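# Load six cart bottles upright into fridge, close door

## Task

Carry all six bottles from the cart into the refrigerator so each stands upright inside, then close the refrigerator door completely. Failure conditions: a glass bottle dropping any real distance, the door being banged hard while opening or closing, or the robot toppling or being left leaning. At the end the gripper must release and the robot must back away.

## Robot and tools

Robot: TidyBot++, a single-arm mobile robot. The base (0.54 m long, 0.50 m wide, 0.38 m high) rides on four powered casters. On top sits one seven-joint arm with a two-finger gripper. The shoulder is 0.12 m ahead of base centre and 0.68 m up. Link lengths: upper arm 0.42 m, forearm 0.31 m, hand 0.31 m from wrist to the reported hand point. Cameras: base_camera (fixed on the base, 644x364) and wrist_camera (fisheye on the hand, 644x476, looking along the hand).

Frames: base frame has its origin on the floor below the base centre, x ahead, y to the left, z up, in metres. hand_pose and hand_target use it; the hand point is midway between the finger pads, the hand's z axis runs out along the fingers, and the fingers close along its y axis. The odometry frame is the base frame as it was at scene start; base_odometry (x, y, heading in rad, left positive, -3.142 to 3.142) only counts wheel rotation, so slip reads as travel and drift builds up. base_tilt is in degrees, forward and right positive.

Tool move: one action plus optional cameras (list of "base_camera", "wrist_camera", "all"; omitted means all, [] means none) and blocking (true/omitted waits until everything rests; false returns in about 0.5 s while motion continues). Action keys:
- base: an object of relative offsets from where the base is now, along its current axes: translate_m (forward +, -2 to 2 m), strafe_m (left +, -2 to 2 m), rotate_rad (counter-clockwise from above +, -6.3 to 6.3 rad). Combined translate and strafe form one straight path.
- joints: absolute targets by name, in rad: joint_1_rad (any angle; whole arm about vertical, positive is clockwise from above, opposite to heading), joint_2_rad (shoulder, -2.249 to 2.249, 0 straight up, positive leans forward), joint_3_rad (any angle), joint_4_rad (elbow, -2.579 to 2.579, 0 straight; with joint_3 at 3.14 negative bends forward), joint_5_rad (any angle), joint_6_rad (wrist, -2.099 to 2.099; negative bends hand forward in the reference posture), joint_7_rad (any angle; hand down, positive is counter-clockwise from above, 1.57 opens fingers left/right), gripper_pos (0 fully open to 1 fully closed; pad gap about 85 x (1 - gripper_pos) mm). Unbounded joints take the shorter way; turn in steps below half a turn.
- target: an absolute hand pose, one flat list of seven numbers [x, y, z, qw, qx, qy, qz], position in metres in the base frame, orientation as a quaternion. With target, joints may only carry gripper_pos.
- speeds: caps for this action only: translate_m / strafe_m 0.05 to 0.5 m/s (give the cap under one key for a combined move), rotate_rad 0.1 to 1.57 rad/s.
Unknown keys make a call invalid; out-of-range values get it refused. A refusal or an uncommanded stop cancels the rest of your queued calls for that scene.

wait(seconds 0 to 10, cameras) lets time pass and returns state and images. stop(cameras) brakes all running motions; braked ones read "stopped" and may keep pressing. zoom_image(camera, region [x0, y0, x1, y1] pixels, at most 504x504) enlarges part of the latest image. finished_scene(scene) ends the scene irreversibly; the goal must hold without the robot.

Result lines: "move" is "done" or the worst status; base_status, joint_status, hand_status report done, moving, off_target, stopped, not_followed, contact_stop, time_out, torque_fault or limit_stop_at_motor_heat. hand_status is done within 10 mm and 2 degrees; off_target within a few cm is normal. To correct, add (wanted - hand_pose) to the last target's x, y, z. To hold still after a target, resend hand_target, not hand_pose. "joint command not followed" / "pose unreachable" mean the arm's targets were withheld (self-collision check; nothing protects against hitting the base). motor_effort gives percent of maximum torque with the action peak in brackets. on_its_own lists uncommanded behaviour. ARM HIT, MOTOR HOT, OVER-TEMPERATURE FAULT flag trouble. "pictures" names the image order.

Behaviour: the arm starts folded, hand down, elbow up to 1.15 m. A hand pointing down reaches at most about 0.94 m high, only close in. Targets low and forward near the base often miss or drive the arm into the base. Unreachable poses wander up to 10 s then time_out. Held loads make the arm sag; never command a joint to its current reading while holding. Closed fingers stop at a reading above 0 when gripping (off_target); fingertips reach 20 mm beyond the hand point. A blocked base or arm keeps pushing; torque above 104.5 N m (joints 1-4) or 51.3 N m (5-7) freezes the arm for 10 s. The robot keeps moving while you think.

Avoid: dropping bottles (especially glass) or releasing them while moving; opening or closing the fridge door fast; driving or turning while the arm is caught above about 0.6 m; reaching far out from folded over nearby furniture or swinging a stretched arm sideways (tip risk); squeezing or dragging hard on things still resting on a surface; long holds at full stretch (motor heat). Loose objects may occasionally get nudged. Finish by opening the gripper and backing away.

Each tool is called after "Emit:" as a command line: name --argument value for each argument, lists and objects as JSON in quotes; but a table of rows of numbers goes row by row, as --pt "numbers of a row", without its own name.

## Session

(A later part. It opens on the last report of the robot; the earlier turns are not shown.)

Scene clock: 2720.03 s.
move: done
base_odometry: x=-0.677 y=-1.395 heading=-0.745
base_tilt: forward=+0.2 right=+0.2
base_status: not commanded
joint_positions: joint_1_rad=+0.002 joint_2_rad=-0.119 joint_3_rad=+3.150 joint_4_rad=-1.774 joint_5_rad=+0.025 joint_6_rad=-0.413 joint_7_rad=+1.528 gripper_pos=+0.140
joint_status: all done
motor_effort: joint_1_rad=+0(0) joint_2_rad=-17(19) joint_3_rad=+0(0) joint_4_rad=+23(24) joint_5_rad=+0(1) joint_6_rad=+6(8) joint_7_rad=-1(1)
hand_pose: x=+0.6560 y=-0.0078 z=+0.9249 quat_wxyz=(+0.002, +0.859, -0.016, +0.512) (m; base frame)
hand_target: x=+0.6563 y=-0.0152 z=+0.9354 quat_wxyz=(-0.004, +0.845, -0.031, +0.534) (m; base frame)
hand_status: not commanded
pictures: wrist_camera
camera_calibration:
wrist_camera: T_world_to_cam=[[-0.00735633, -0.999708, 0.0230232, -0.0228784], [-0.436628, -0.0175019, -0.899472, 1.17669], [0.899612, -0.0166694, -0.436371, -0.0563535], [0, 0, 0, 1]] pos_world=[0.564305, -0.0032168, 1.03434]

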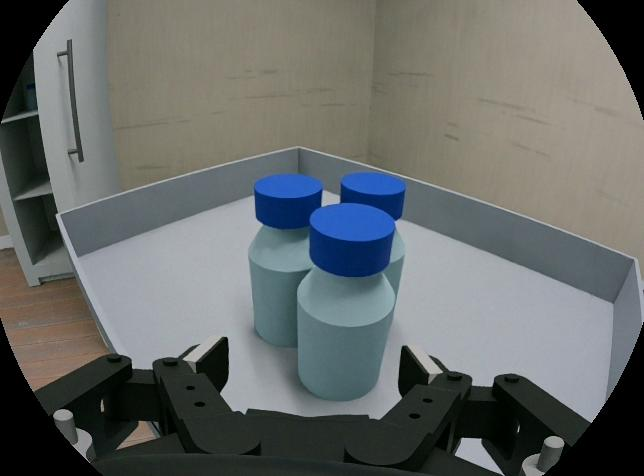

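Emit:
zoom_image --camera "wrist_camera" --region '[220, 150, 460, 420]'

Scaled by 1.867.

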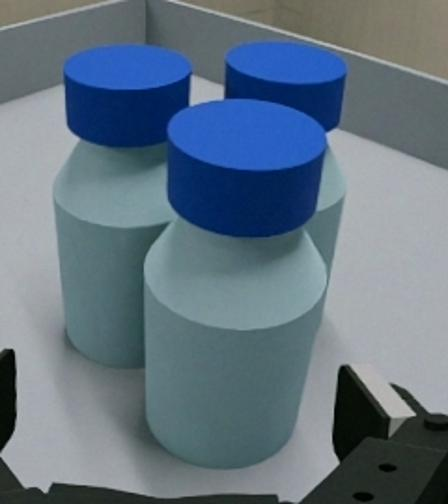

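Emit:
move --base '{"translate_m": 0.094, "strafe_m": -0.015}' --speeds '{"translate_m": 0.12}' --cameras '["wrist_camera"]'

Scene clock: 2750.00 s.
move: done
base_odometry: x=-0.618 y=-1.470 heading=-0.745
base_tilt: forward=+0.2 right=+0.1
base_status: done
joint_positions: joint_1_rad=+0.002 joint_2_rad=-0.129 joint_3_rad=+3.150 joint_4_rad=-1.776 joint_5_rad=+0.025 joint_6_rad=-0.408 joint_7_rad=+1.528 gripper_pos=+0.140
joint_status: not commanded
motor_effort: joint_1_rad=+0(1) joint_2_rad=-16(19) joint_3_rad=+0(1) joint_4_rad=+23(23) joint_5_rad=+0(0) joint_6_rad=+8(8) joint_7_rad=-1(1)
hand_pose: x=+0.6539 y=-0.0078 z=+0.9303 quat_wxyz=(+0.002, +0.856, -0.016, +0.517) (m; base frame)
hand_target: x=+0.6563 y=-0.0152 z=+0.9354 quat_wxyz=(-0.004, +0.845, -0.031, +0.534) (m; base frame)
hand_status: not commanded
pictures: wrist_camera
camera_calibration:
wrist_camera: T_world_to_cam=[[-0.00768296, -0.999707, 0.0229726, -0.022804], [-0.425549, -0.0175205, -0.904766, 1.17833], [0.904903, -0.0167272, -0.42529, -0.065916], [0, 0, 0, 1]] pos_world=[0.56091, -0.00325495, 1.0386]

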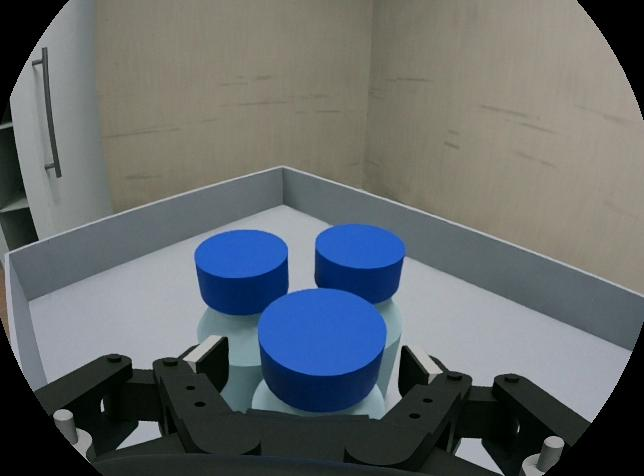

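Emit:
move --base '{"strafe_m": -0.004}' --speeds '{"strafe_m": 0.1}' --cameras '["wrist_camera"]'

Emit:
zoom_image --camera "wrist_camera" --region '[170, 200, 450, 430]'

Scene clock: 2760.53 s.
move: done
base_odometry: x=-0.621 y=-1.473 heading=-0.745
base_tilt: forward=+0.2 right=+0.1
base_status: done
joint_positions: joint_1_rad=+0.004 joint_2_rad=-0.129 joint_3_rad=+3.150 joint_4_rad=-1.776 joint_5_rad=+0.025 joint_6_rad=-0.408 joint_7_rad=+1.528 gripper_pos=+0.140
joint_status: not commanded
motor_effort: joint_1_rad=+1(3) joint_2_rad=-16(17) joint_3_rad=+1(3) joint_4_rad=+23(23) joint_5_rad=+0(1) joint_6_rad=+7(8) joint_7_rad=-1(1)
hand_pose: x=+0.6539 y=-0.0086 z=+0.9304 quat_wxyz=(+0.002, +0.856, -0.016, +0.517) (m; base frame)
hand_target: x=+0.6563 y=-0.0152 z=+0.9354 quat_wxyz=(-0.004, +0.845, -0.031, +0.534) (m; base frame)
hand_status: not commanded
pictures: wrist_camera
camera_calibration:
wrist_camera: T_world_to_cam=[[-0.00909757, -0.999694, 0.02301, -0.0226611], [-0.425439, -0.0169548, -0.904828, 1.17835], [0.904942, -0.0180211, -0.425154, -0.0660384], [0, 0, 0, 1]] pos_world=[0.560872, -0.00386554, 1.03865]

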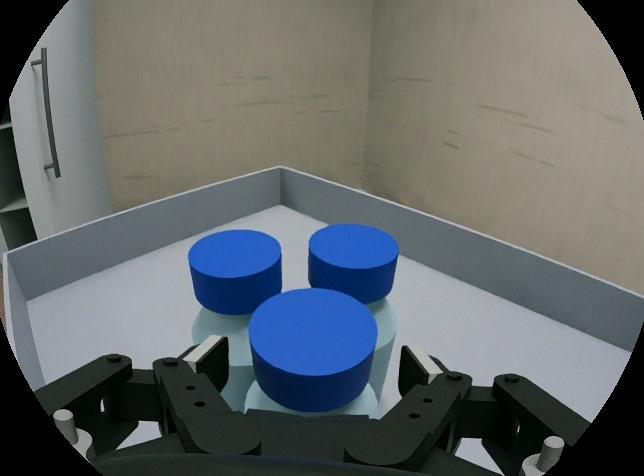

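Scaled by 1.800.

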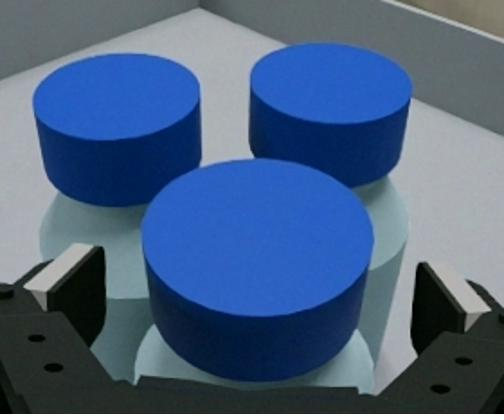

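Emit:
move --joints '{"gripper_pos": 0.6}' --cameras '["wrist_camera"]'

Scene clock: 2765.33 s.
move: off_target
base_odometry: x=-0.621 y=-1.473 heading=-0.745
base_tilt: forward=+0.2 right=+0.1
base_status: not commanded
joint_positions: joint_1_rad=+0.004 joint_2_rad=-0.130 joint_3_rad=+3.150 joint_4_rad=-1.776 joint_5_rad=+0.025 joint_6_rad=-0.406 joint_7_rad=+1.528 gripper_pos=+0.454
joint_status: gripper_pos off_target (ended at +0.454, target +0.600)
motor_effort: joint_1_rad=+0(1) joint_2_rad=-14(17) joint_3_rad=+0(1) joint_4_rad=+22(24) joint_5_rad=+0(1) joint_6_rad=+7(9) joint_7_rad=-1(1)
hand_pose: x=+0.6538 y=-0.0086 z=+0.9311 quat_wxyz=(+0.002, +0.855, -0.016, +0.518) (m; base frame)
hand_target: x=+0.6563 y=-0.0152 z=+0.9354 quat_wxyz=(-0.004, +0.845, -0.031, +0.534) (m; base frame)
hand_status: not commanded
pictures: wrist_camera
camera_calibration:
wrist_camera: T_world_to_cam=[[-0.00910657, -0.999694, 0.0230052, -0.0226567], [-0.423333, -0.0169885, -0.905815, 1.17853], [0.905929, -0.0179877, -0.423048, -0.068245], [0, 0, 0, 1]] pos_world=[0.560527, -0.00385595, 1.03918]

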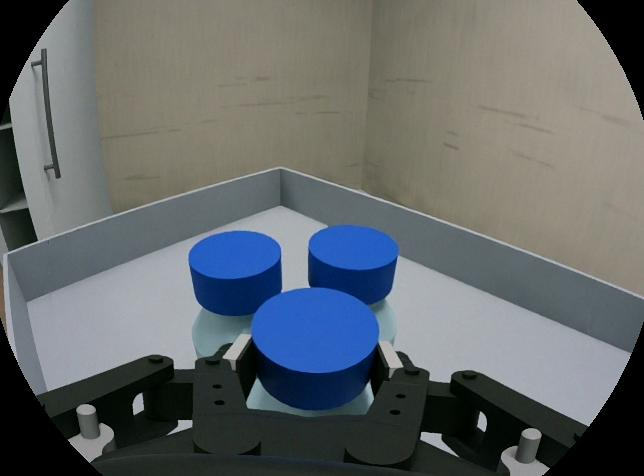

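Emit:
move --joints '{"joint_2_rad": -0.135, "joint_4_rad": -1.763, "joint_6_rad": -0.464}' --cameras '[]'

Emit:
move --joints '{"joint_2_rad": -0.135, "joint_4_rad": -1.4, "joint_6_rad": -0.83}' --cameras '["wrist_camera"]'

Emit:
move --base '{"translate_m": -0.25}' --speeds '{"translate_m": 0.35}' --joints '{"joint_1_rad": 0.022, "joint_2_rad": -0.455, "joint_4_rad": -1.415, "joint_6_rad": -1.185}' --cameras '["wrist_camera", "base_camera"]'

Scene clock: 2774.23 s.
move: done
base_odometry: x=-0.621 y=-1.473 heading=-0.745
base_tilt: forward=+0.2 right=+0.1
base_status: not commanded
joint_positions: joint_1_rad=+0.004 joint_2_rad=-0.130 joint_3_rad=+3.150 joint_4_rad=-1.760 joint_5_rad=+0.025 joint_6_rad=-0.441 joint_7_rad=+1.528 gripper_pos=+0.454
joint_status: all done
motor_effort: joint_1_rad=+0(1) joint_2_rad=-17(17) joint_3_rad=+0(1) joint_4_rad=+23(23) joint_5_rad=+0(1) joint_6_rad=+6(7) joint_7_rad=-1(1)
hand_pose: x=+0.6515 y=-0.0088 z=+0.9312 quat_wxyz=(+0.002, +0.860, -0.017, +0.510) (m; base frame)
hand_target: x=+0.6461 y=-0.0149 z=+0.9258 quat_wxyz=(-0.004, +0.865, -0.032, +0.501) (m; base frame)
hand_status: not commanded
pictures: none
No camera images: "cameras" was empty.

Scene clock: 2775.80 s.
move: done
base_odometry: x=-0.621 y=-1.473 heading=-0.745
base_tilt: forward=+0.2 right=+0.1
base_status: not commanded
joint_positions: joint_1_rad=+0.004 joint_2_rad=-0.113 joint_3_rad=+3.150 joint_4_rad=-1.433 joint_5_rad=+0.025 joint_6_rad=-0.778 joint_7_rad=+1.528 gripper_pos=+0.454
joint_status: all done
motor_effort: joint_1_rad=+0(0) joint_2_rad=-19(23) joint_3_rad=+0(0) joint_4_rad=+27(30) joint_5_rad=+0(1) joint_6_rad=+11(12) joint_7_rad=-1(1)
hand_pose: x=+0.6452 y=-0.0109 z=+1.0214 quat_wxyz=(+0.004, +0.867, -0.021, +0.499) (m; base frame)
hand_target: x=+0.6315 y=-0.0146 z=+1.0376 quat_wxyz=(-0.004, +0.866, -0.032, +0.500) (m; base frame)
hand_status: not commanded
pictures: wrist_camera
camera_calibration:
wrist_camera: T_world_to_cam=[[-0.0172873, -0.9996, 0.0223761, -0.0212274], [-0.463761, -0.0118101, -0.885882, 1.2624], [0.885792, -0.0256917, -0.463371, 0.031866], [0, 0, 0, 1]] pos_world=[0.55686, -0.00549104, 1.13358]

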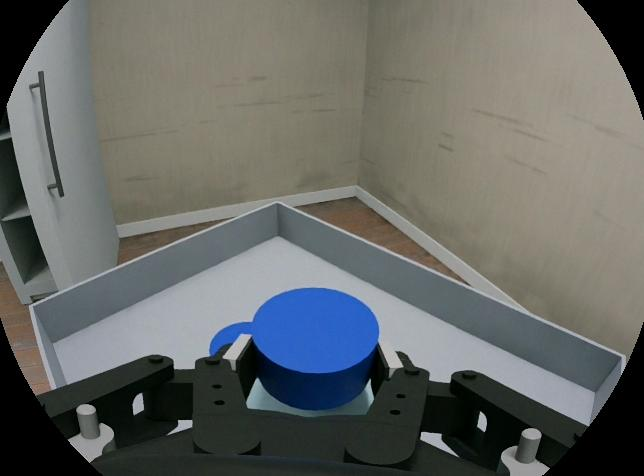

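Scene clock: 2777.67 s.
move: done
base_odometry: x=-0.805 y=-1.304 heading=-0.745
base_tilt: forward=+0.2 right=+0.2
base_status: done
joint_positions: joint_1_rad=+0.004 joint_2_rad=-0.442 joint_3_rad=+3.150 joint_4_rad=-1.432 joint_5_rad=+0.025 joint_6_rad=-1.135 joint_7_rad=+1.528 gripper_pos=+0.454
joint_status: all done
motor_effort: joint_1_rad=+0(1) joint_2_rad=-5(27) joint_3_rad=+0(1) joint_4_rad=+24(29) joint_5_rad=+0(1) joint_6_rad=+10(13) joint_7_rad=+0(1)
hand_pose: x=+0.4667 y=-0.0112 z=+1.0706 quat_wxyz=(+0.004, +0.873, -0.025, +0.487) (m; base frame)
hand_target: x=+0.4529 y=-0.0099 z=+1.0710 quat_wxyz=(-0.005, +0.878, -0.033, +0.478) (m; base frame)
hand_status: not commanded
pictures: base_camera, wrist_camera
camera_calibration:
wrist_camera: T_world_to_cam=[[-0.0243426, -0.999568, 0.0164567, -0.0160618], [-0.487921, -0.00248859, -0.872884, 1.22073], [0.872548, -0.0292778, -0.48765, 0.244854], [0, 0, 0, 1]] pos_world=[0.381583, -0.00584817, 1.18523]

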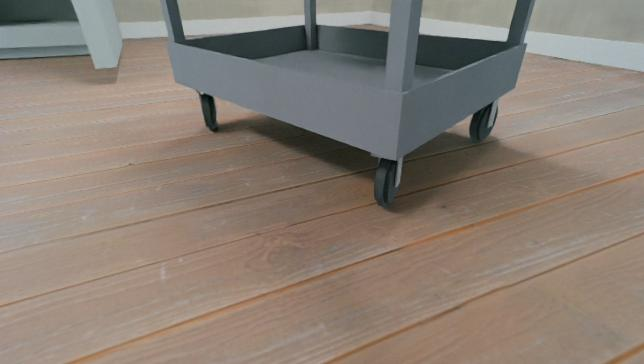

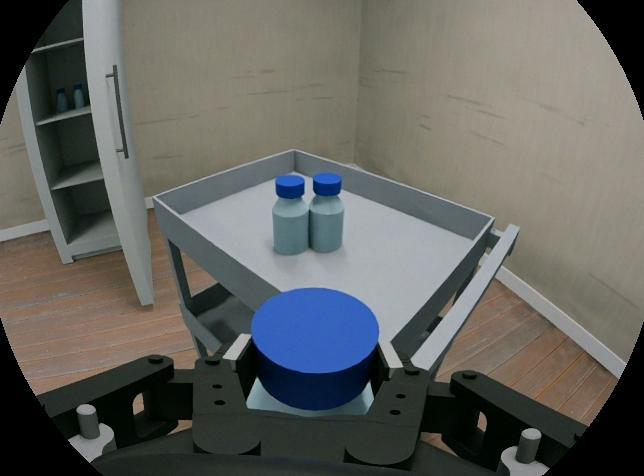

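Emit:
move --base '{"translate_m": 1.001, "strafe_m": 0.93, "rotate_rad": 0.425}' --speeds '{"translate_m": 0.45, "rotate_rad": 0.85}' --cameras '["wrist_camera", "base_camera"]'

Emit:
zoom_image --camera "base_camera" --region '[180, 90, 480, 160]'

Scene clock: 2793.80 s.
move: done
base_odometry: x=+0.562 y=-1.298 heading=-0.319
base_tilt: forward=+0.2 right=+0.1
base_status: done
joint_positions: joint_1_rad=+0.006 joint_2_rad=-0.437 joint_3_rad=+3.147 joint_4_rad=-1.432 joint_5_rad=+0.025 joint_6_rad=-1.139 joint_7_rad=+1.528 gripper_pos=+0.454
joint_status: not commanded
motor_effort: joint_1_rad=+0(1) joint_2_rad=-5(9) joint_3_rad=+0(3) joint_4_rad=+24(25) joint_5_rad=+0(2) joint_6_rad=+10(12) joint_7_rad=-1(1)
hand_pose: x=+0.4679 y=-0.0107 z=+1.0677 quat_wxyz=(+0.004, +0.876, -0.025, +0.482) (m; base frame)
hand_target: x=+0.4529 y=-0.0099 z=+1.0710 quat_wxyz=(-0.005, +0.878, -0.033, +0.478) (m; base frame)
hand_status: not commanded
pictures: base_camera, wrist_camera
camera_calibration:
wrist_camera: T_world_to_cam=[[-0.0240122, -0.999556, 0.0176555, -0.0169153], [-0.496303, -0.00341167, -0.868143, 1.21754], [0.867818, -0.0296085, -0.496, 0.253579], [0, 0, 0, 1]] pos_world=[0.383804, -0.00524589, 1.18308]

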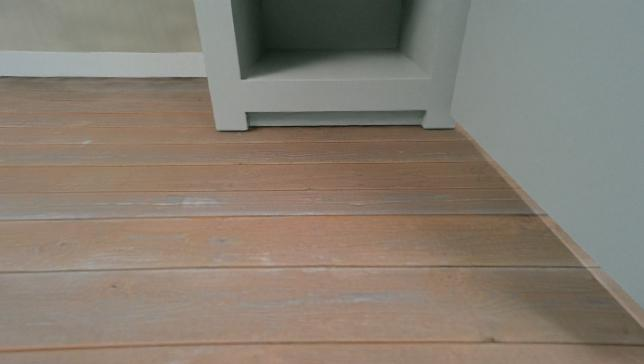

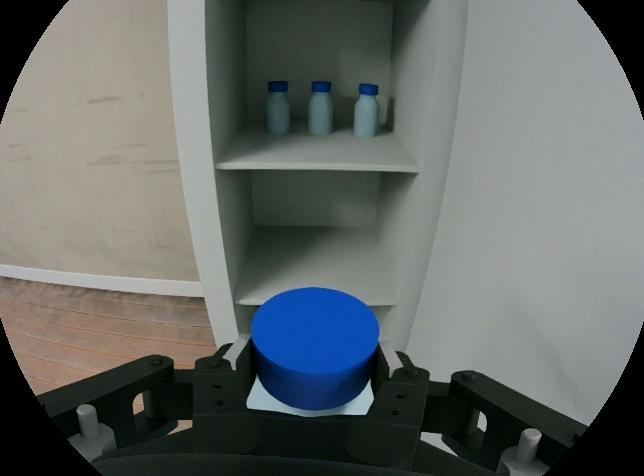

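Scaled by 1.680.

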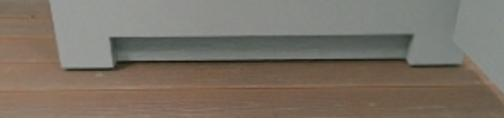

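Emit:
zoom_image --camera "base_camera" --region '[200, 105, 270, 145]'

Emit:
zoom_image --camera "base_camera" --region '[400, 105, 470, 145]'

Scaled by 7.200.

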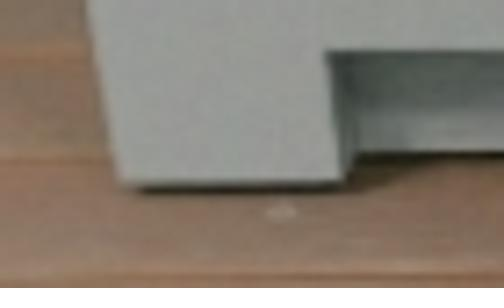

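Scaled by 7.200.

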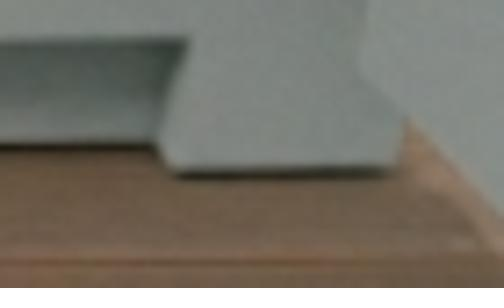

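Emit:
move --base '{"translate_m": 0.579, "strafe_m": 0.0, "rotate_rad": -0.017}' --speeds '{"translate_m": 0.35}' --joints '{"joint_1_rad": 0.022, "joint_2_rad": -0.072, "joint_4_rad": -1.084, "joint_6_rad": -0.89}' --cameras '["wrist_camera", "base_camera"]'

Scene clock: 2858.33 s.
move: done
base_odometry: x=+1.112 y=-1.480 heading=-0.336
base_tilt: forward=+0.2 right=+0.1
base_status: done
joint_positions: joint_1_rad=+0.007 joint_2_rad=-0.040 joint_3_rad=+3.148 joint_4_rad=-1.119 joint_5_rad=+0.025 joint_6_rad=-0.970 joint_7_rad=+1.528 gripper_pos=+0.454
joint_status: all done
motor_effort: joint_1_rad=+0(1) joint_2_rad=-22(26) joint_3_rad=+0(2) joint_4_rad=+25(27) joint_5_rad=+1(2) joint_6_rad=+11(12) joint_7_rad=+0(1)
hand_pose: x=+0.6557 y=-0.0124 z=+1.1076 quat_wxyz=(+0.005, +0.854, -0.023, +0.520) (m; base frame)
hand_target: x=+0.6495 y=-0.0151 z=+1.1669 quat_wxyz=(-0.004, +0.813, -0.030, +0.581) (m; base frame)
hand_status: not commanded
pictures: base_camera, wrist_camera
camera_calibration:
wrist_camera: T_world_to_cam=[[-0.0240367, -0.999493, 0.0208923, -0.0184215], [-0.419654, -0.00888009, -0.907641, 1.33882], [0.907366, -0.0305842, -0.419227, -0.000654011], [0, 0, 0, 1]] pos_world=[0.56199, -0.00654334, 1.21528]

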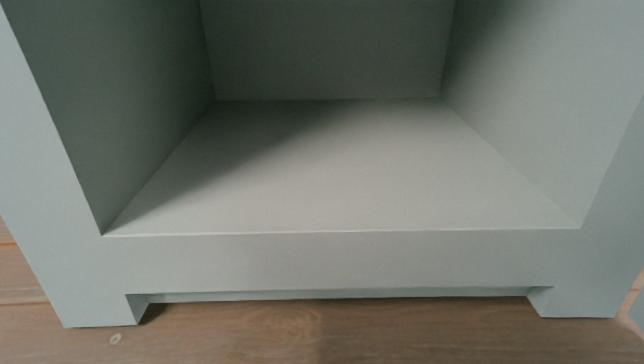

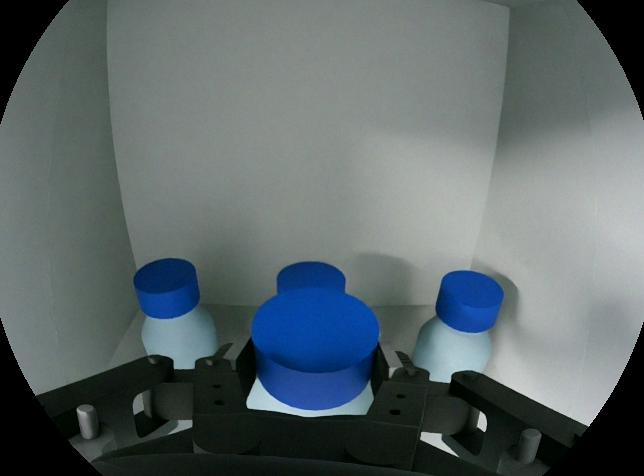

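Emit:
move --joints '{"joint_2_rad": -0.13, "joint_4_rad": -1.31, "joint_6_rad": -0.75}' --cameras '[]'

Emit:
move --joints '{"joint_2_rad": -0.13, "joint_4_rad": -1.345, "joint_6_rad": -0.72}' --cameras '[]'

Emit:
move --joints '{"joint_2_rad": -0.13, "joint_4_rad": -1.375, "joint_6_rad": -0.70}' --cameras '[]'

Emit:
move --joints '{"joint_2_rad": -0.13, "joint_4_rad": -1.39, "joint_6_rad": -0.69}' --cameras '["wrist_camera"]'

Scene clock: 2870.53 s.
move: done
base_odometry: x=+1.112 y=-1.480 heading=-0.336
base_tilt: forward=+0.2 right=+0.1
base_status: not commanded
joint_positions: joint_1_rad=+0.007 joint_2_rad=-0.091 joint_3_rad=+3.148 joint_4_rad=-1.312 joint_5_rad=+0.025 joint_6_rad=-0.834 joint_7_rad=+1.528 gripper_pos=+0.454
joint_status: all done
motor_effort: joint_1_rad=+0(0) joint_2_rad=-21(22) joint_3_rad=+0(1) joint_4_rad=+27(28) joint_5_rad=+0(0) joint_6_rad=+11(12) joint_7_rad=-1(1)
hand_pose: x=+0.6515 y=-0.0118 z=+1.0638 quat_wxyz=(+0.005, +0.856, -0.022, +0.517) (m; base frame)
hand_target: x=+0.6464 y=-0.0151 z=+1.1094 quat_wxyz=(-0.004, +0.821, -0.030, +0.569) (m; base frame)
hand_status: not commanded
pictures: none
No camera images: "cameras" was empty.

Scene clock: 2871.20 s.
move: done
base_odometry: x=+1.112 y=-1.480 heading=-0.336
base_tilt: forward=+0.2 right=+0.1
base_status: not commanded
joint_positions: joint_1_rad=+0.007 joint_2_rad=-0.094 joint_3_rad=+3.148 joint_4_rad=-1.347 joint_5_rad=+0.025 joint_6_rad=-0.800 joint_7_rad=+1.528 gripper_pos=+0.454
joint_status: all done
motor_effort: joint_1_rad=+0(0) joint_2_rad=-20(22) joint_3_rad=+0(0) joint_4_rad=+27(28) joint_5_rad=+0(1) joint_6_rad=+11(12) joint_7_rad=+0(1)
hand_pose: x=+0.6537 y=-0.0117 z=+1.0549 quat_wxyz=(+0.004, +0.855, -0.021, +0.518) (m; base frame)
hand_target: x=+0.6499 y=-0.0152 z=+1.0977 quat_wxyz=(-0.004, +0.823, -0.030, +0.567) (m; base frame)
hand_status: not commanded
pictures: none
No camera images: "cameras" was empty.

Scene clock: 2871.83 s.
move: done
base_odometry: x=+1.112 y=-1.480 heading=-0.336
base_tilt: forward=+0.2 right=+0.1
base_status: not commanded
joint_positions: joint_1_rad=+0.007 joint_2_rad=-0.099 joint_3_rad=+3.148 joint_4_rad=-1.367 joint_5_rad=+0.025 joint_6_rad=-0.773 joint_7_rad=+1.528 gripper_pos=+0.454
joint_status: all done
motor_effort: joint_1_rad=+0(0) joint_2_rad=-19(21) joint_3_rad=+0(1) joint_4_rad=+26(27) joint_5_rad=+0(0) joint_6_rad=+10(12) joint_7_rad=-1(1)
hand_pose: x=+0.6548 y=-0.0115 z=+1.0534 quat_wxyz=(+0.004, +0.852, -0.021, +0.523) (m; base frame)
hand_target: x=+0.6519 y=-0.0153 z=+1.0859 quat_wxyz=(-0.004, +0.826, -0.031, +0.563) (m; base frame)
hand_status: not commanded
pictures: none
No camera images: "cameras" was empty.

Scene clock: 2872.37 s.
move: done
base_odometry: x=+1.112 y=-1.480 heading=-0.336
base_tilt: forward=+0.2 right=+0.1
base_status: not commanded
joint_positions: joint_1_rad=+0.007 joint_2_rad=-0.103 joint_3_rad=+3.148 joint_4_rad=-1.377 joint_5_rad=+0.025 joint_6_rad=-0.760 joint_7_rad=+1.528 gripper_pos=+0.454
joint_status: all done
motor_effort: joint_1_rad=+0(1) joint_2_rad=-18(20) joint_3_rad=+0(1) joint_4_rad=+25(26) joint_5_rad=+0(0) joint_6_rad=+10(10) joint_7_rad=-1(1)
hand_pose: x=+0.6547 y=-0.0115 z=+1.0533 quat_wxyz=(+0.004, +0.850, -0.021, +0.526) (m; base frame)
hand_target: x=+0.6528 y=-0.0153 z=+1.0799 quat_wxyz=(-0.004, +0.827, -0.031, +0.561) (m; base frame)
hand_status: not commanded
pictures: wrist_camera
camera_calibration:
wrist_camera: T_world_to_cam=[[-0.0194652, -0.99956, 0.0223678, -0.0209078], [-0.405994, -0.0125422, -0.91379, 1.28666], [0.913668, -0.0268683, -0.405572, -0.0409451], [0, 0, 0, 1]] pos_world=[0.559378, -0.00586119, 1.15959]

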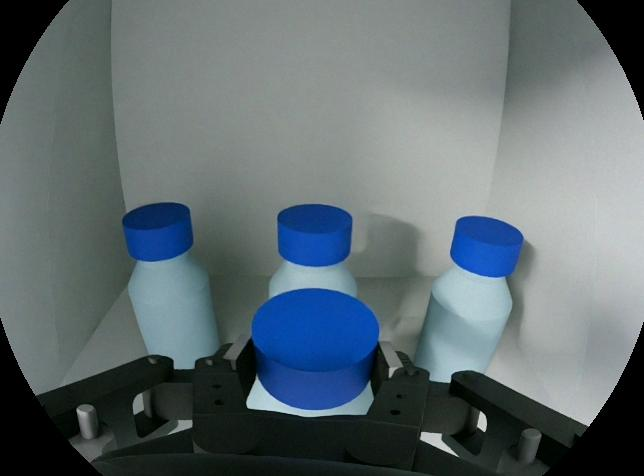

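Emit:
move --joints '{"gripper_pos": 0.1}' --cameras '[]'

Emit:
move --base '{"translate_m": -0.09}' --speeds '{"translate_m": 0.25}' --joints '{"joint_2_rad": -0.03, "joint_4_rad": -1.106, "joint_6_rad": -1.05}' --cameras '["wrist_camera"]'

Emit:
move --base '{"translate_m": -0.55}' --joints '{"joint_1_rad": 0.022, "joint_2_rad": -0.45, "joint_4_rad": -1.43, "joint_6_rad": -1.2, "gripper_pos": 0.14}' --cameras '["wrist_camera", "base_camera"]'

Scene clock: 2886.50 s.
move: done
base_odometry: x=+1.112 y=-1.480 heading=-0.336
base_tilt: forward=+0.2 right=+0.1
base_status: not commanded
joint_positions: joint_1_rad=+0.007 joint_2_rad=-0.119 joint_3_rad=+3.148 joint_4_rad=-1.378 joint_5_rad=+0.025 joint_6_rad=-0.743 joint_7_rad=+1.528 gripper_pos=+0.100
joint_status: all done
motor_effort: joint_1_rad=+0(0) joint_2_rad=-16(20) joint_3_rad=+0(0) joint_4_rad=+22(26) joint_5_rad=+0(1) joint_6_rad=+7(10) joint_7_rad=-1(1)
hand_pose: x=+0.6510 y=-0.0114 z=+1.0659 quat_wxyz=(+0.004, +0.842, -0.021, +0.539) (m; base frame)
hand_target: x=+0.6528 y=-0.0153 z=+1.0799 quat_wxyz=(-0.004, +0.827, -0.031, +0.561) (m; base frame)
hand_status: not commanded
pictures: none
No camera images: "cameras" was empty.

Scene clock: 2888.13 s.
move: done
base_odometry: x=+1.027 y=-1.450 heading=-0.336
base_tilt: forward=+0.2 right=+0.1
base_status: done
joint_positions: joint_1_rad=+0.007 joint_2_rad=-0.036 joint_3_rad=+3.148 joint_4_rad=-1.114 joint_5_rad=+0.025 joint_6_rad=-0.977 joint_7_rad=+1.528 gripper_pos=+0.100
joint_status: all done
motor_effort: joint_1_rad=+0(1) joint_2_rad=-17(20) joint_3_rad=+0(1) joint_4_rad=+21(24) joint_5_rad=+0(1) joint_6_rad=+8(9) joint_7_rad=+0(1)
hand_pose: x=+0.6562 y=-0.0125 z=+1.1064 quat_wxyz=(+0.005, +0.855, -0.023, +0.517) (m; base frame)
hand_target: x=+0.6475 y=-0.0148 z=+1.0876 quat_wxyz=(-0.003, +0.873, -0.032, +0.486) (m; base frame)
hand_status: not commanded
pictures: wrist_camera
camera_calibration:
wrist_camera: T_world_to_cam=[[-0.0242173, -0.999488, 0.0208945, -0.0183743], [-0.424962, -0.00862606, -0.90517, 1.33868], [0.904887, -0.0308002, -0.424536, 0.00584403], [0, 0, 0, 1]] pos_world=[0.563157, -0.00663735, 1.2146]

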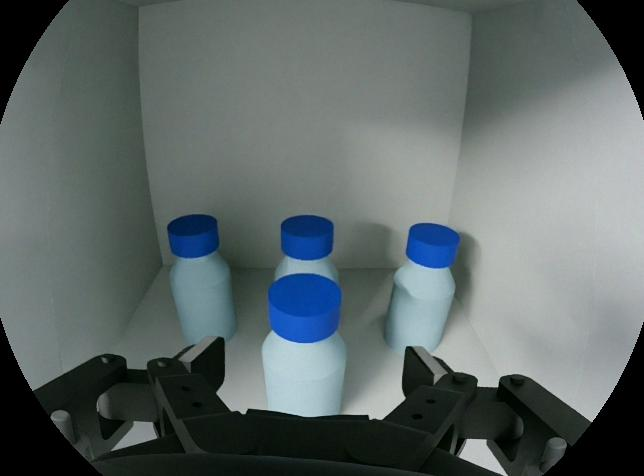

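Scene clock: 2890.70 s.
move: done
base_odometry: x=+0.507 y=-1.268 heading=-0.336
base_tilt: forward=+0.2 right=+0.2
base_status: done
joint_positions: joint_1_rad=+0.007 joint_2_rad=-0.459 joint_3_rad=+3.148 joint_4_rad=-1.404 joint_5_rad=+0.025 joint_6_rad=-1.131 joint_7_rad=+1.528 gripper_pos=+0.140
joint_status: all done
motor_effort: joint_1_rad=+0(1) joint_2_rad=-2(22) joint_3_rad=+0(1) joint_4_rad=+20(23) joint_5_rad=+0(1) joint_6_rad=+7(8) joint_7_rad=-1(1)
hand_pose: x=+0.4598 y=-0.0113 z=+1.0924 quat_wxyz=(+0.004, +0.861, -0.026, +0.508) (m; base frame)
hand_target: x=+0.4523 y=-0.0099 z=+1.0577 quat_wxyz=(-0.005, +0.886, -0.033, +0.462) (m; base frame)
hand_status: not commanded
pictures: base_camera, wrist_camera
camera_calibration:
wrist_camera: T_world_to_cam=[[-0.0263655, -0.999519, 0.0163552, -0.0157169], [-0.44456, -0.00293047, -0.895744, 1.24136], [0.895361, -0.0308876, -0.444269, 0.203556], [0, 0, 0, 1]] pos_world=[0.369187, -0.00578419, 1.20263]

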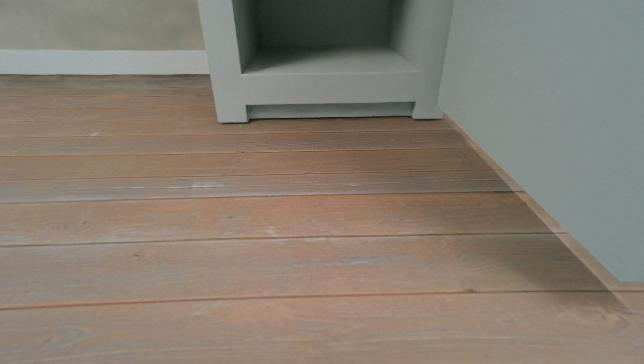

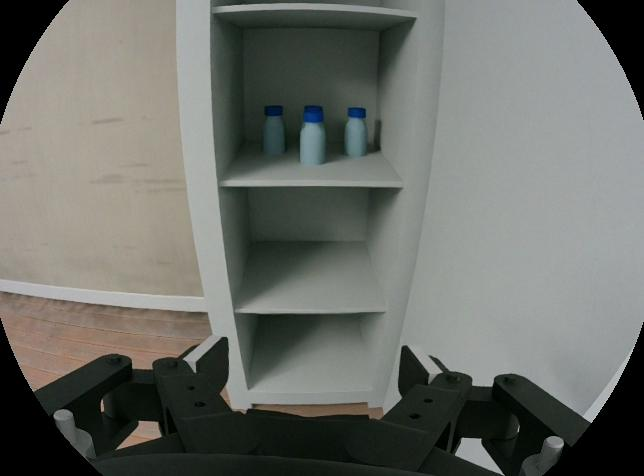

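Emit:
move --base '{"translate_m": -0.419, "strafe_m": -0.044, "rotate_rad": -1.439}' --speeds '{"translate_m": 0.45, "rotate_rad": 0.85}' --cameras '["wrist_camera", "base_camera"]'

Scene clock: 2949.63 s.
move: done
base_odometry: x=+0.097 y=-1.172 heading=-1.775
base_tilt: forward=+0.2 right=+0.2
base_status: done
joint_positions: joint_1_rad=+0.007 joint_2_rad=-0.451 joint_3_rad=+3.150 joint_4_rad=-1.407 joint_5_rad=+0.025 joint_6_rad=-1.131 joint_7_rad=+1.528 gripper_pos=+0.140
joint_status: not commanded
motor_effort: joint_1_rad=+0(1) joint_2_rad=-2(6) joint_3_rad=+0(2) joint_4_rad=+19(20) joint_5_rad=+0(1) joint_6_rad=+7(8) joint_7_rad=-1(1)
hand_pose: x=+0.4632 y=-0.0121 z=+1.0882 quat_wxyz=(+0.004, +0.864, -0.027, +0.503) (m; base frame)
hand_target: x=+0.4523 y=-0.0099 z=+1.0577 quat_wxyz=(-0.005, +0.886, -0.033, +0.462) (m; base frame)
hand_status: not commanded
pictures: base_camera, wrist_camera
camera_calibration:
wrist_camera: T_world_to_cam=[[-0.0275323, -0.999495, 0.0158937, -0.0152667], [-0.454308, -0.00165145, -0.890843, 1.23828], [0.890419, -0.0317476, -0.454033, 0.211597], [0, 0, 0, 1]] pos_world=[0.373733, -0.00649628, 1.19943]

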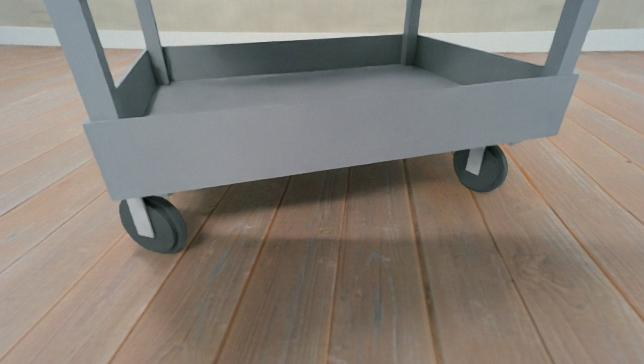

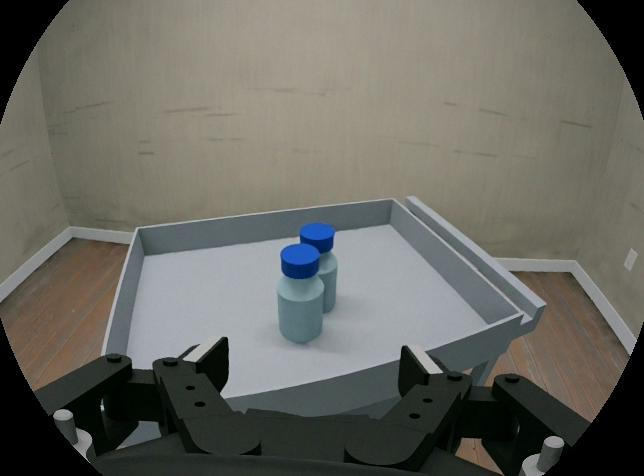

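Emit:
move --base '{"strafe_m": 0.02}' --speeds '{"strafe_m": 0.15}' --joints '{"joint_1_rad": 0.022, "joint_2_rad": -0.03, "joint_3_rad": 3.15, "joint_4_rad": -1.106, "joint_5_rad": 0.0, "joint_6_rad": -0.93, "joint_7_rad": 1.528, "gripper_pos": 0.14}' --cameras '[]'

Emit:
move --joints '{"joint_2_rad": -0.135, "joint_4_rad": -1.8, "joint_6_rad": -0.35, "gripper_pos": 0.14}' --cameras '["wrist_camera"]'

Emit:
zoom_image --camera "wrist_camera" --region '[220, 150, 460, 420]'

Scene clock: 2965.80 s.
move: done
base_odometry: x=+0.117 y=-1.176 heading=-1.776
base_tilt: forward=+0.2 right=+0.1
base_status: done
joint_positions: joint_1_rad=+0.007 joint_2_rad=-0.026 joint_3_rad=+3.148 joint_4_rad=-1.120 joint_5_rad=+0.025 joint_6_rad=-0.991 joint_7_rad=+1.528 gripper_pos=+0.140
joint_status: all done
motor_effort: joint_1_rad=+0(1) joint_2_rad=-17(22) joint_3_rad=+0(3) joint_4_rad=+21(22) joint_5_rad=+0(1) joint_6_rad=+7(8) joint_7_rad=+0(1)
hand_pose: x=+0.6581 y=-0.0122 z=+1.0939 quat_wxyz=(+0.005, +0.863, -0.023, +0.504) (m; base frame)
hand_target: x=+0.6652 y=-0.0154 z=+1.1204 quat_wxyz=(-0.003, +0.843, -0.031, +0.538) (m; base frame)
hand_status: not commanded
pictures: none
No camera images: "cameras" was empty.

Scene clock: 2968.03 s.
move: done
base_odometry: x=+0.117 y=-1.176 heading=-1.776
base_tilt: forward=+0.2 right=+0.1
base_status: not commanded
joint_positions: joint_1_rad=+0.007 joint_2_rad=-0.119 joint_3_rad=+3.148 joint_4_rad=-1.774 joint_5_rad=+0.025 joint_6_rad=-0.413 joint_7_rad=+1.528 gripper_pos=+0.140
joint_status: all done
motor_effort: joint_1_rad=+0(0) joint_2_rad=-16(19) joint_3_rad=+0(0) joint_4_rad=+22(24) joint_5_rad=+0(1) joint_6_rad=+7(9) joint_7_rad=-1(1)
hand_pose: x=+0.6560 y=-0.0088 z=+0.9249 quat_wxyz=(+0.002, +0.859, -0.017, +0.512) (m; base frame)
hand_target: x=+0.6563 y=-0.0152 z=+0.9354 quat_wxyz=(-0.004, +0.845, -0.031, +0.534) (m; base frame)
hand_status: not commanded
pictures: wrist_camera
camera_calibration:
wrist_camera: T_world_to_cam=[[-0.00940114, -0.999684, 0.0233198, -0.0228374], [-0.436664, -0.0168756, -0.899466, 1.17668], [0.899576, -0.0186389, -0.436367, -0.0563272], [0, 0, 0, 1]] pos_world=[0.564269, -0.0040229, 1.03434]

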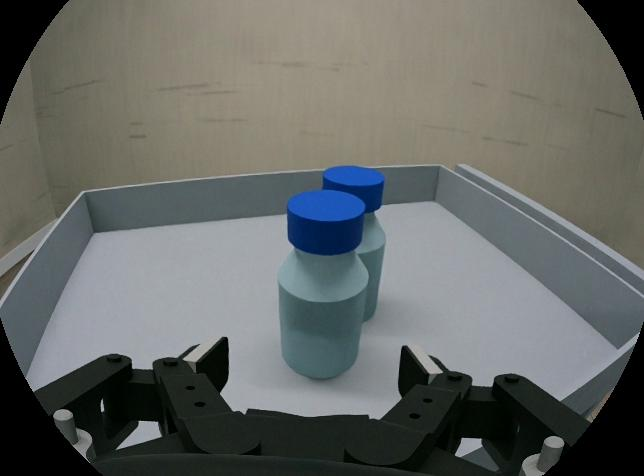

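Scaled by 1.867.

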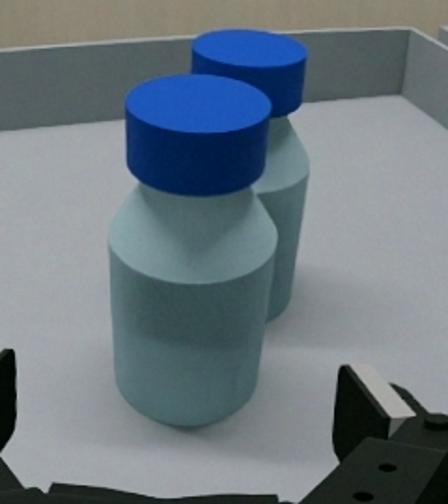

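Emit:
move --base '{"translate_m": 0.117, "strafe_m": 0.0}' --speeds '{"translate_m": 0.12}' --cameras '["wrist_camera"]'

Emit:
zoom_image --camera "wrist_camera" --region '[170, 200, 450, 430]'

Scene clock: 2984.37 s.
move: done
base_odometry: x=+0.093 y=-1.290 heading=-1.776
base_tilt: forward=+0.2 right=+0.1
base_status: done
joint_positions: joint_1_rad=+0.007 joint_2_rad=-0.129 joint_3_rad=+3.148 joint_4_rad=-1.775 joint_5_rad=+0.025 joint_6_rad=-0.409 joint_7_rad=+1.528 gripper_pos=+0.140
joint_status: not commanded
motor_effort: joint_1_rad=+0(0) joint_2_rad=-16(18) joint_3_rad=+0(1) joint_4_rad=+22(24) joint_5_rad=+0(0) joint_6_rad=+6(8) joint_7_rad=+0(1)
hand_pose: x=+0.6538 y=-0.0088 z=+0.9308 quat_wxyz=(+0.002, +0.856, -0.017, +0.517) (m; base frame)
hand_target: x=+0.6563 y=-0.0152 z=+0.9354 quat_wxyz=(-0.004, +0.845, -0.031, +0.534) (m; base frame)
hand_status: not commanded
pictures: wrist_camera
camera_calibration:
wrist_camera: T_world_to_cam=[[-0.00960713, -0.999683, 0.0232934, -0.022795], [-0.424926, -0.0170052, -0.905068, 1.17858], [0.905177, -0.0185931, -0.424628, -0.0664491], [0, 0, 0, 1]] pos_world=[0.56074, -0.00398115, 1.03901]

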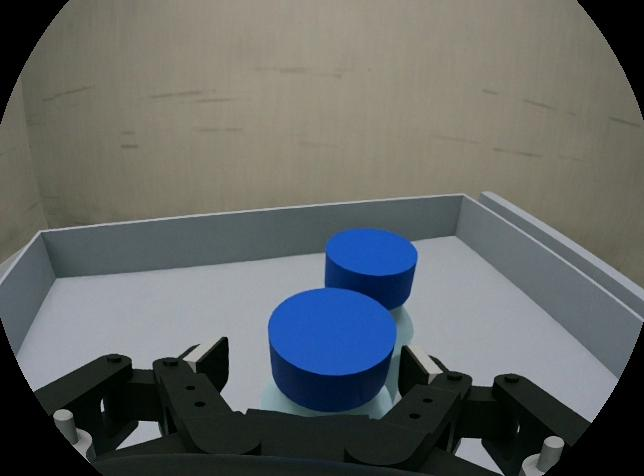

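Scaled by 1.800.

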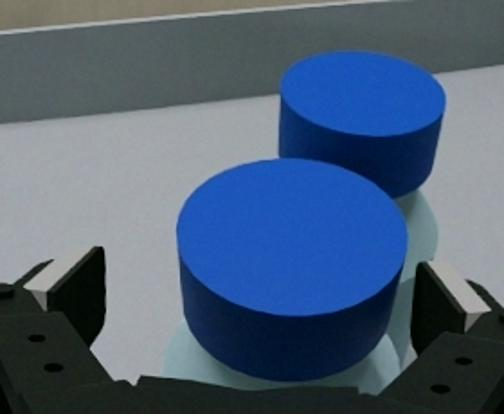

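Emit:
move --base '{"strafe_m": -0.007}' --speeds '{"strafe_m": 0.1}' --cameras '["wrist_camera"]'

Emit:
zoom_image --camera "wrist_camera" --region '[170, 200, 450, 430]'

Scene clock: 2989.67 s.
move: done
base_odometry: x=+0.087 y=-1.289 heading=-1.775
base_tilt: forward=+0.2 right=+0.1
base_status: done
joint_positions: joint_1_rad=+0.008 joint_2_rad=-0.129 joint_3_rad=+3.149 joint_4_rad=-1.775 joint_5_rad=+0.025 joint_6_rad=-0.409 joint_7_rad=+1.528 gripper_pos=+0.140
joint_status: not commanded
motor_effort: joint_1_rad=+0(2) joint_2_rad=-16(17) joint_3_rad=+0(2) joint_4_rad=+23(23) joint_5_rad=+0(1) joint_6_rad=+8(8) joint_7_rad=-1(1)
hand_pose: x=+0.6538 y=-0.0100 z=+0.9308 quat_wxyz=(+0.003, +0.856, -0.018, +0.517) (m; base frame)
hand_target: x=+0.6563 y=-0.0152 z=+0.9354 quat_wxyz=(-0.004, +0.845, -0.031, +0.534) (m; base frame)
hand_status: not commanded
pictures: wrist_camera
camera_calibration:
wrist_camera: T_world_to_cam=[[-0.0117414, -0.999664, 0.023123, -0.0224248], [-0.424878, -0.0159456, -0.90511, 1.17861], [0.905174, -0.0204517, -0.424548, -0.0665445], [0, 0, 0, 1]] pos_world=[0.560737, -0.00498463, 1.03904]

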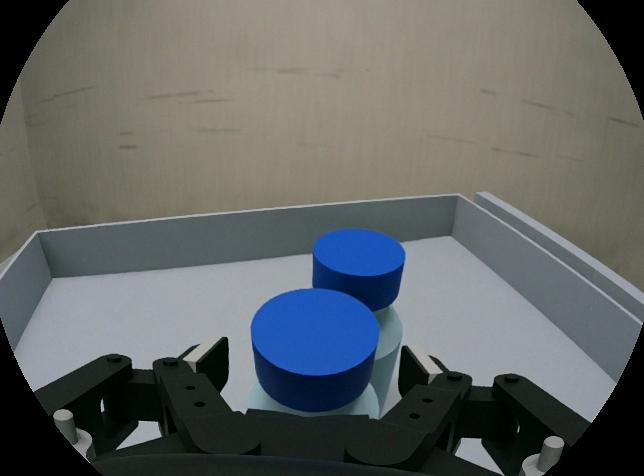

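Scaled by 1.800.

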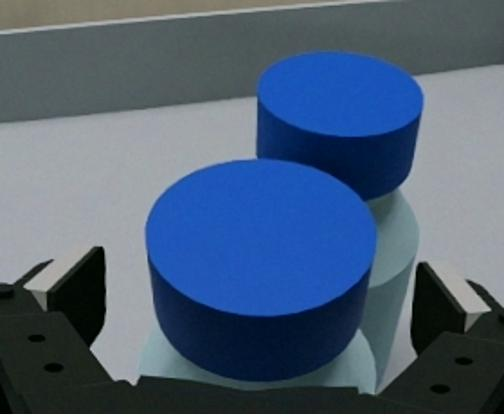

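Emit:
move --joints '{"gripper_pos": 0.6}' --cameras '["wrist_camera"]'

Scene clock: 2996.80 s.
move: off_target
base_odometry: x=+0.087 y=-1.289 heading=-1.775
base_tilt: forward=+0.2 right=+0.1
base_status: not commanded
joint_positions: joint_1_rad=+0.008 joint_2_rad=-0.130 joint_3_rad=+3.149 joint_4_rad=-1.776 joint_5_rad=+0.025 joint_6_rad=-0.407 joint_7_rad=+1.528 gripper_pos=+0.455
joint_status: gripper_pos off_target (ended at +0.455, target +0.600)
motor_effort: joint_1_rad=+0(0) joint_2_rad=-14(16) joint_3_rad=+0(1) joint_4_rad=+22(24) joint_5_rad=+0(0) joint_6_rad=+8(9) joint_7_rad=-1(1)
hand_pose: x=+0.6536 y=-0.0099 z=+0.9315 quat_wxyz=(+0.003, +0.855, -0.018, +0.518) (m; base frame)
hand_target: x=+0.6563 y=-0.0152 z=+0.9354 quat_wxyz=(-0.004, +0.845, -0.031, +0.534) (m; base frame)
hand_status: not commanded
pictures: wrist_camera
camera_calibration:
wrist_camera: T_world_to_cam=[[-0.0117543, -0.999664, 0.0231178, -0.0224193], [-0.423025, -0.0159772, -0.905977, 1.17875], [0.906042, -0.0204285, -0.422695, -0.068356], [0, 0, 0, 1]] pos_world=[0.560311, -0.00497496, 1.03955]

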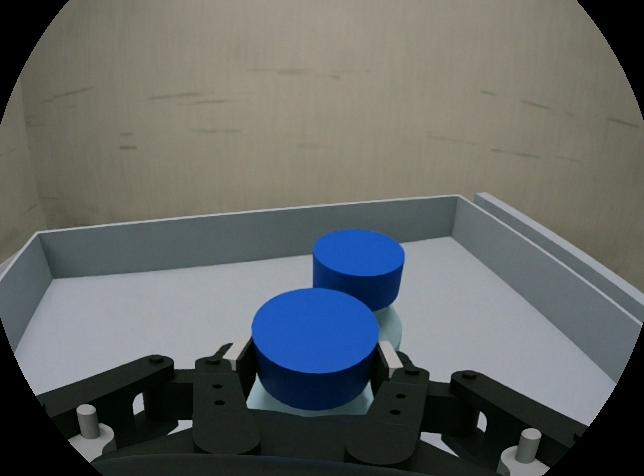

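Emit:
move --joints '{"joint_2_rad": -0.135, "joint_4_rad": -1.763, "joint_6_rad": -0.464}' --cameras '[]'

Emit:
move --joints '{"joint_2_rad": -0.135, "joint_4_rad": -1.4, "joint_6_rad": -0.83}' --cameras '["wrist_camera"]'

Emit:
move --base '{"translate_m": -0.25}' --speeds '{"translate_m": 0.35}' --joints '{"joint_1_rad": 0.022, "joint_2_rad": -0.455, "joint_4_rad": -1.415, "joint_6_rad": -1.185}' --cameras '["wrist_camera"]'

Scene clock: 3024.97 s.
move: done
base_odometry: x=+0.087 y=-1.289 heading=-1.775
base_tilt: forward=+0.2 right=+0.1
base_status: not commanded
joint_positions: joint_1_rad=+0.008 joint_2_rad=-0.130 joint_3_rad=+3.149 joint_4_rad=-1.760 joint_5_rad=+0.025 joint_6_rad=-0.442 joint_7_rad=+1.528 gripper_pos=+0.455
joint_status: all done
motor_effort: joint_1_rad=+0(1) joint_2_rad=-15(17) joint_3_rad=+0(1) joint_4_rad=+22(23) joint_5_rad=+0(1) joint_6_rad=+6(9) joint_7_rad=+0(1)
hand_pose: x=+0.6513 y=-0.0102 z=+0.9315 quat_wxyz=(+0.003, +0.860, -0.018, +0.510) (m; base frame)
hand_target: x=+0.6461 y=-0.0149 z=+0.9258 quat_wxyz=(-0.004, +0.865, -0.032, +0.501) (m; base frame)
hand_status: not commanded
pictures: none
No camera images: "cameras" was empty.

Scene clock: 3026.50 s.
move: done
base_odometry: x=+0.087 y=-1.289 heading=-1.775
base_tilt: forward=+0.2 right=+0.1
base_status: not commanded
joint_positions: joint_1_rad=+0.008 joint_2_rad=-0.117 joint_3_rad=+3.149 joint_4_rad=-1.430 joint_5_rad=+0.025 joint_6_rad=-0.774 joint_7_rad=+1.528 gripper_pos=+0.455
joint_status: all done
motor_effort: joint_1_rad=+0(0) joint_2_rad=-19(23) joint_3_rad=+0(1) joint_4_rad=+27(29) joint_5_rad=+0(1) joint_6_rad=+10(12) joint_7_rad=-1(1)
hand_pose: x=+0.6445 y=-0.0122 z=+1.0260 quat_wxyz=(+0.005, +0.864, -0.022, +0.503) (m; base frame)
hand_target: x=+0.6315 y=-0.0146 z=+1.0376 quat_wxyz=(-0.004, +0.866, -0.032, +0.500) (m; base frame)
hand_status: not commanded
pictures: wrist_camera
camera_calibration:
wrist_camera: T_world_to_cam=[[-0.0200827, -0.999547, 0.0224144, -0.0209212], [-0.454809, -0.0108316, -0.890523, 1.26513], [0.890363, -0.0280784, -0.454385, 0.0222851], [0, 0, 0, 1]] pos_world=[0.555132, -0.00658256, 1.13723]

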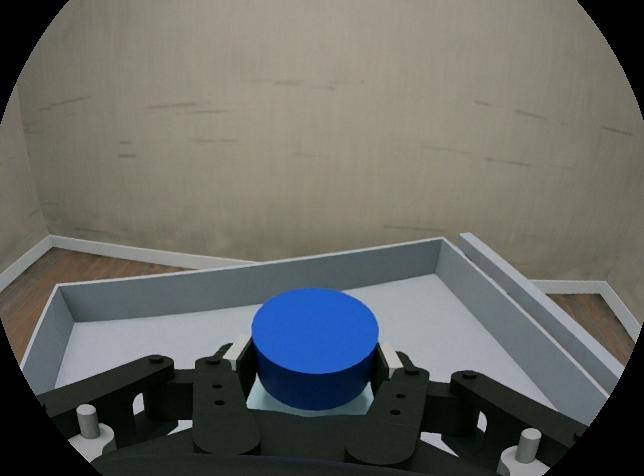

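Scene clock: 3028.43 s.
move: done
base_odometry: x=+0.137 y=-1.044 heading=-1.775
base_tilt: forward=+0.2 right=+0.1
base_status: done
joint_positions: joint_1_rad=+0.008 joint_2_rad=-0.450 joint_3_rad=+3.149 joint_4_rad=-1.430 joint_5_rad=+0.025 joint_6_rad=-1.131 joint_7_rad=+1.528 gripper_pos=+0.455
joint_status: all done
motor_effort: joint_1_rad=+0(1) joint_2_rad=-4(24) joint_3_rad=+0(1) joint_4_rad=+24(28) joint_5_rad=+0(1) joint_6_rad=+10(11) joint_7_rad=-1(1)
hand_pose: x=+0.4639 y=-0.0119 z=+1.0757 quat_wxyz=(+0.004, +0.870, -0.026, +0.493) (m; base frame)
hand_target: x=+0.4529 y=-0.0099 z=+1.0710 quat_wxyz=(-0.005, +0.878, -0.033, +0.478) (m; base frame)
hand_status: not commanded
pictures: wrist_camera
camera_calibration:
wrist_camera: T_world_to_cam=[[-0.0270171, -0.999497, 0.016632, -0.0158627], [-0.475544, -0.00178404, -0.87969, 1.22536], [0.879277, -0.0316759, -0.475257, 0.233272], [0, 0, 0, 1]] pos_world=[0.377175, -0.00627951, 1.18907]

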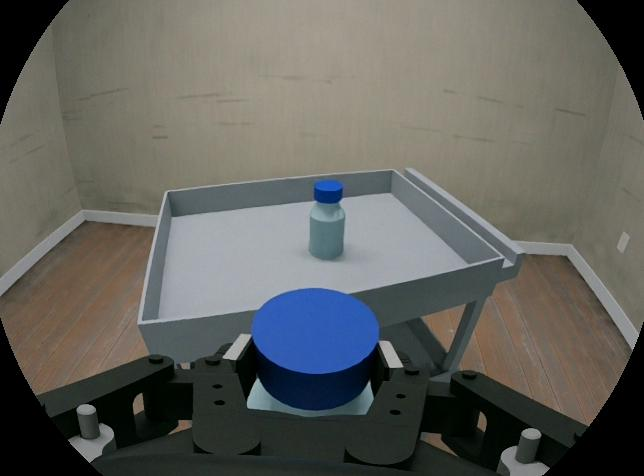

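Emit:
move --base '{"translate_m": 0.152, "strafe_m": 0.4625, "rotate_rad": 1.445}' --speeds '{"translate_m": 0.45, "rotate_rad": 0.85}' --cameras '["wrist_camera", "base_camera"]'

Emit:
zoom_image --camera "base_camera" --region '[200, 105, 270, 145]'

Emit:
zoom_image --camera "base_camera" --region '[400, 105, 470, 145]'

Scene clock: 3037.10 s.
move: done
base_odometry: x=+0.559 y=-1.287 heading=-0.330
base_tilt: forward=+0.2 right=+0.1
base_status: done
joint_positions: joint_1_rad=+0.008 joint_2_rad=-0.438 joint_3_rad=+3.153 joint_4_rad=-1.430 joint_5_rad=+0.025 joint_6_rad=-1.135 joint_7_rad=+1.528 gripper_pos=+0.455
joint_status: not commanded
motor_effort: joint_1_rad=+0(1) joint_2_rad=-5(9) joint_3_rad=+0(4) joint_4_rad=+24(25) joint_5_rad=+0(2) joint_6_rad=+10(11) joint_7_rad=-1(1)
hand_pose: x=+0.4680 y=-0.0140 z=+1.0707 quat_wxyz=(+0.005, +0.873, -0.029, +0.486) (m; base frame)
hand_target: x=+0.4529 y=-0.0099 z=+1.0710 quat_wxyz=(-0.005, +0.878, -0.033, +0.478) (m; base frame)
hand_status: not commanded
pictures: base_camera, wrist_camera
camera_calibration:
wrist_camera: T_world_to_cam=[[-0.0308522, -0.999409, 0.0151606, -0.0144], [-0.488788, 0.00185521, -0.872401, 1.22135], [0.871857, -0.0343258, -0.488556, 0.244951], [0, 0, 0, 1]] pos_world=[0.382976, -0.00824928, 1.1854]

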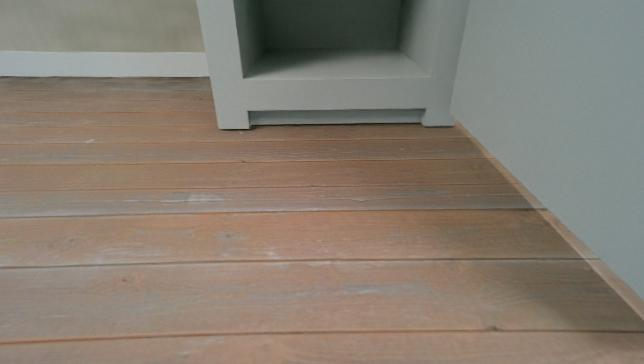

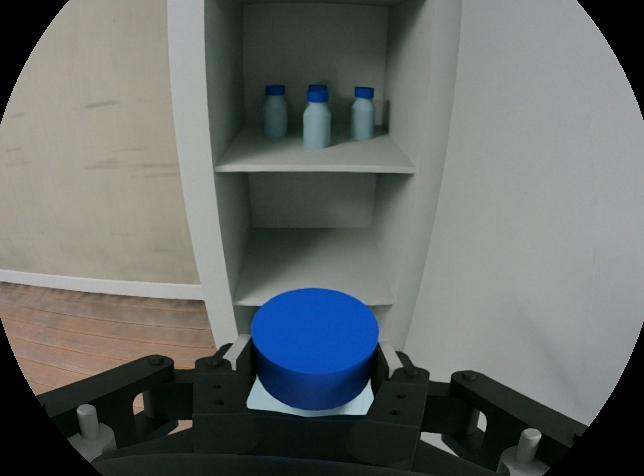

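Scaled by 7.200.

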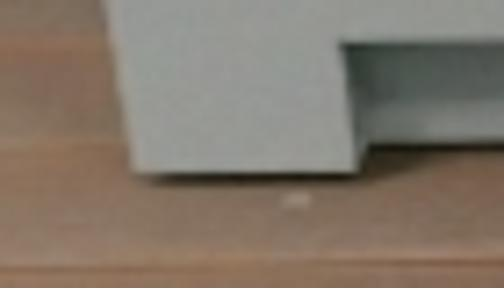

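Scaled by 7.200.

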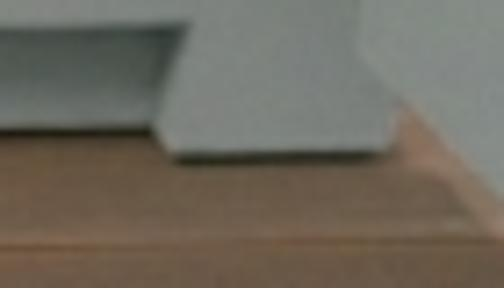

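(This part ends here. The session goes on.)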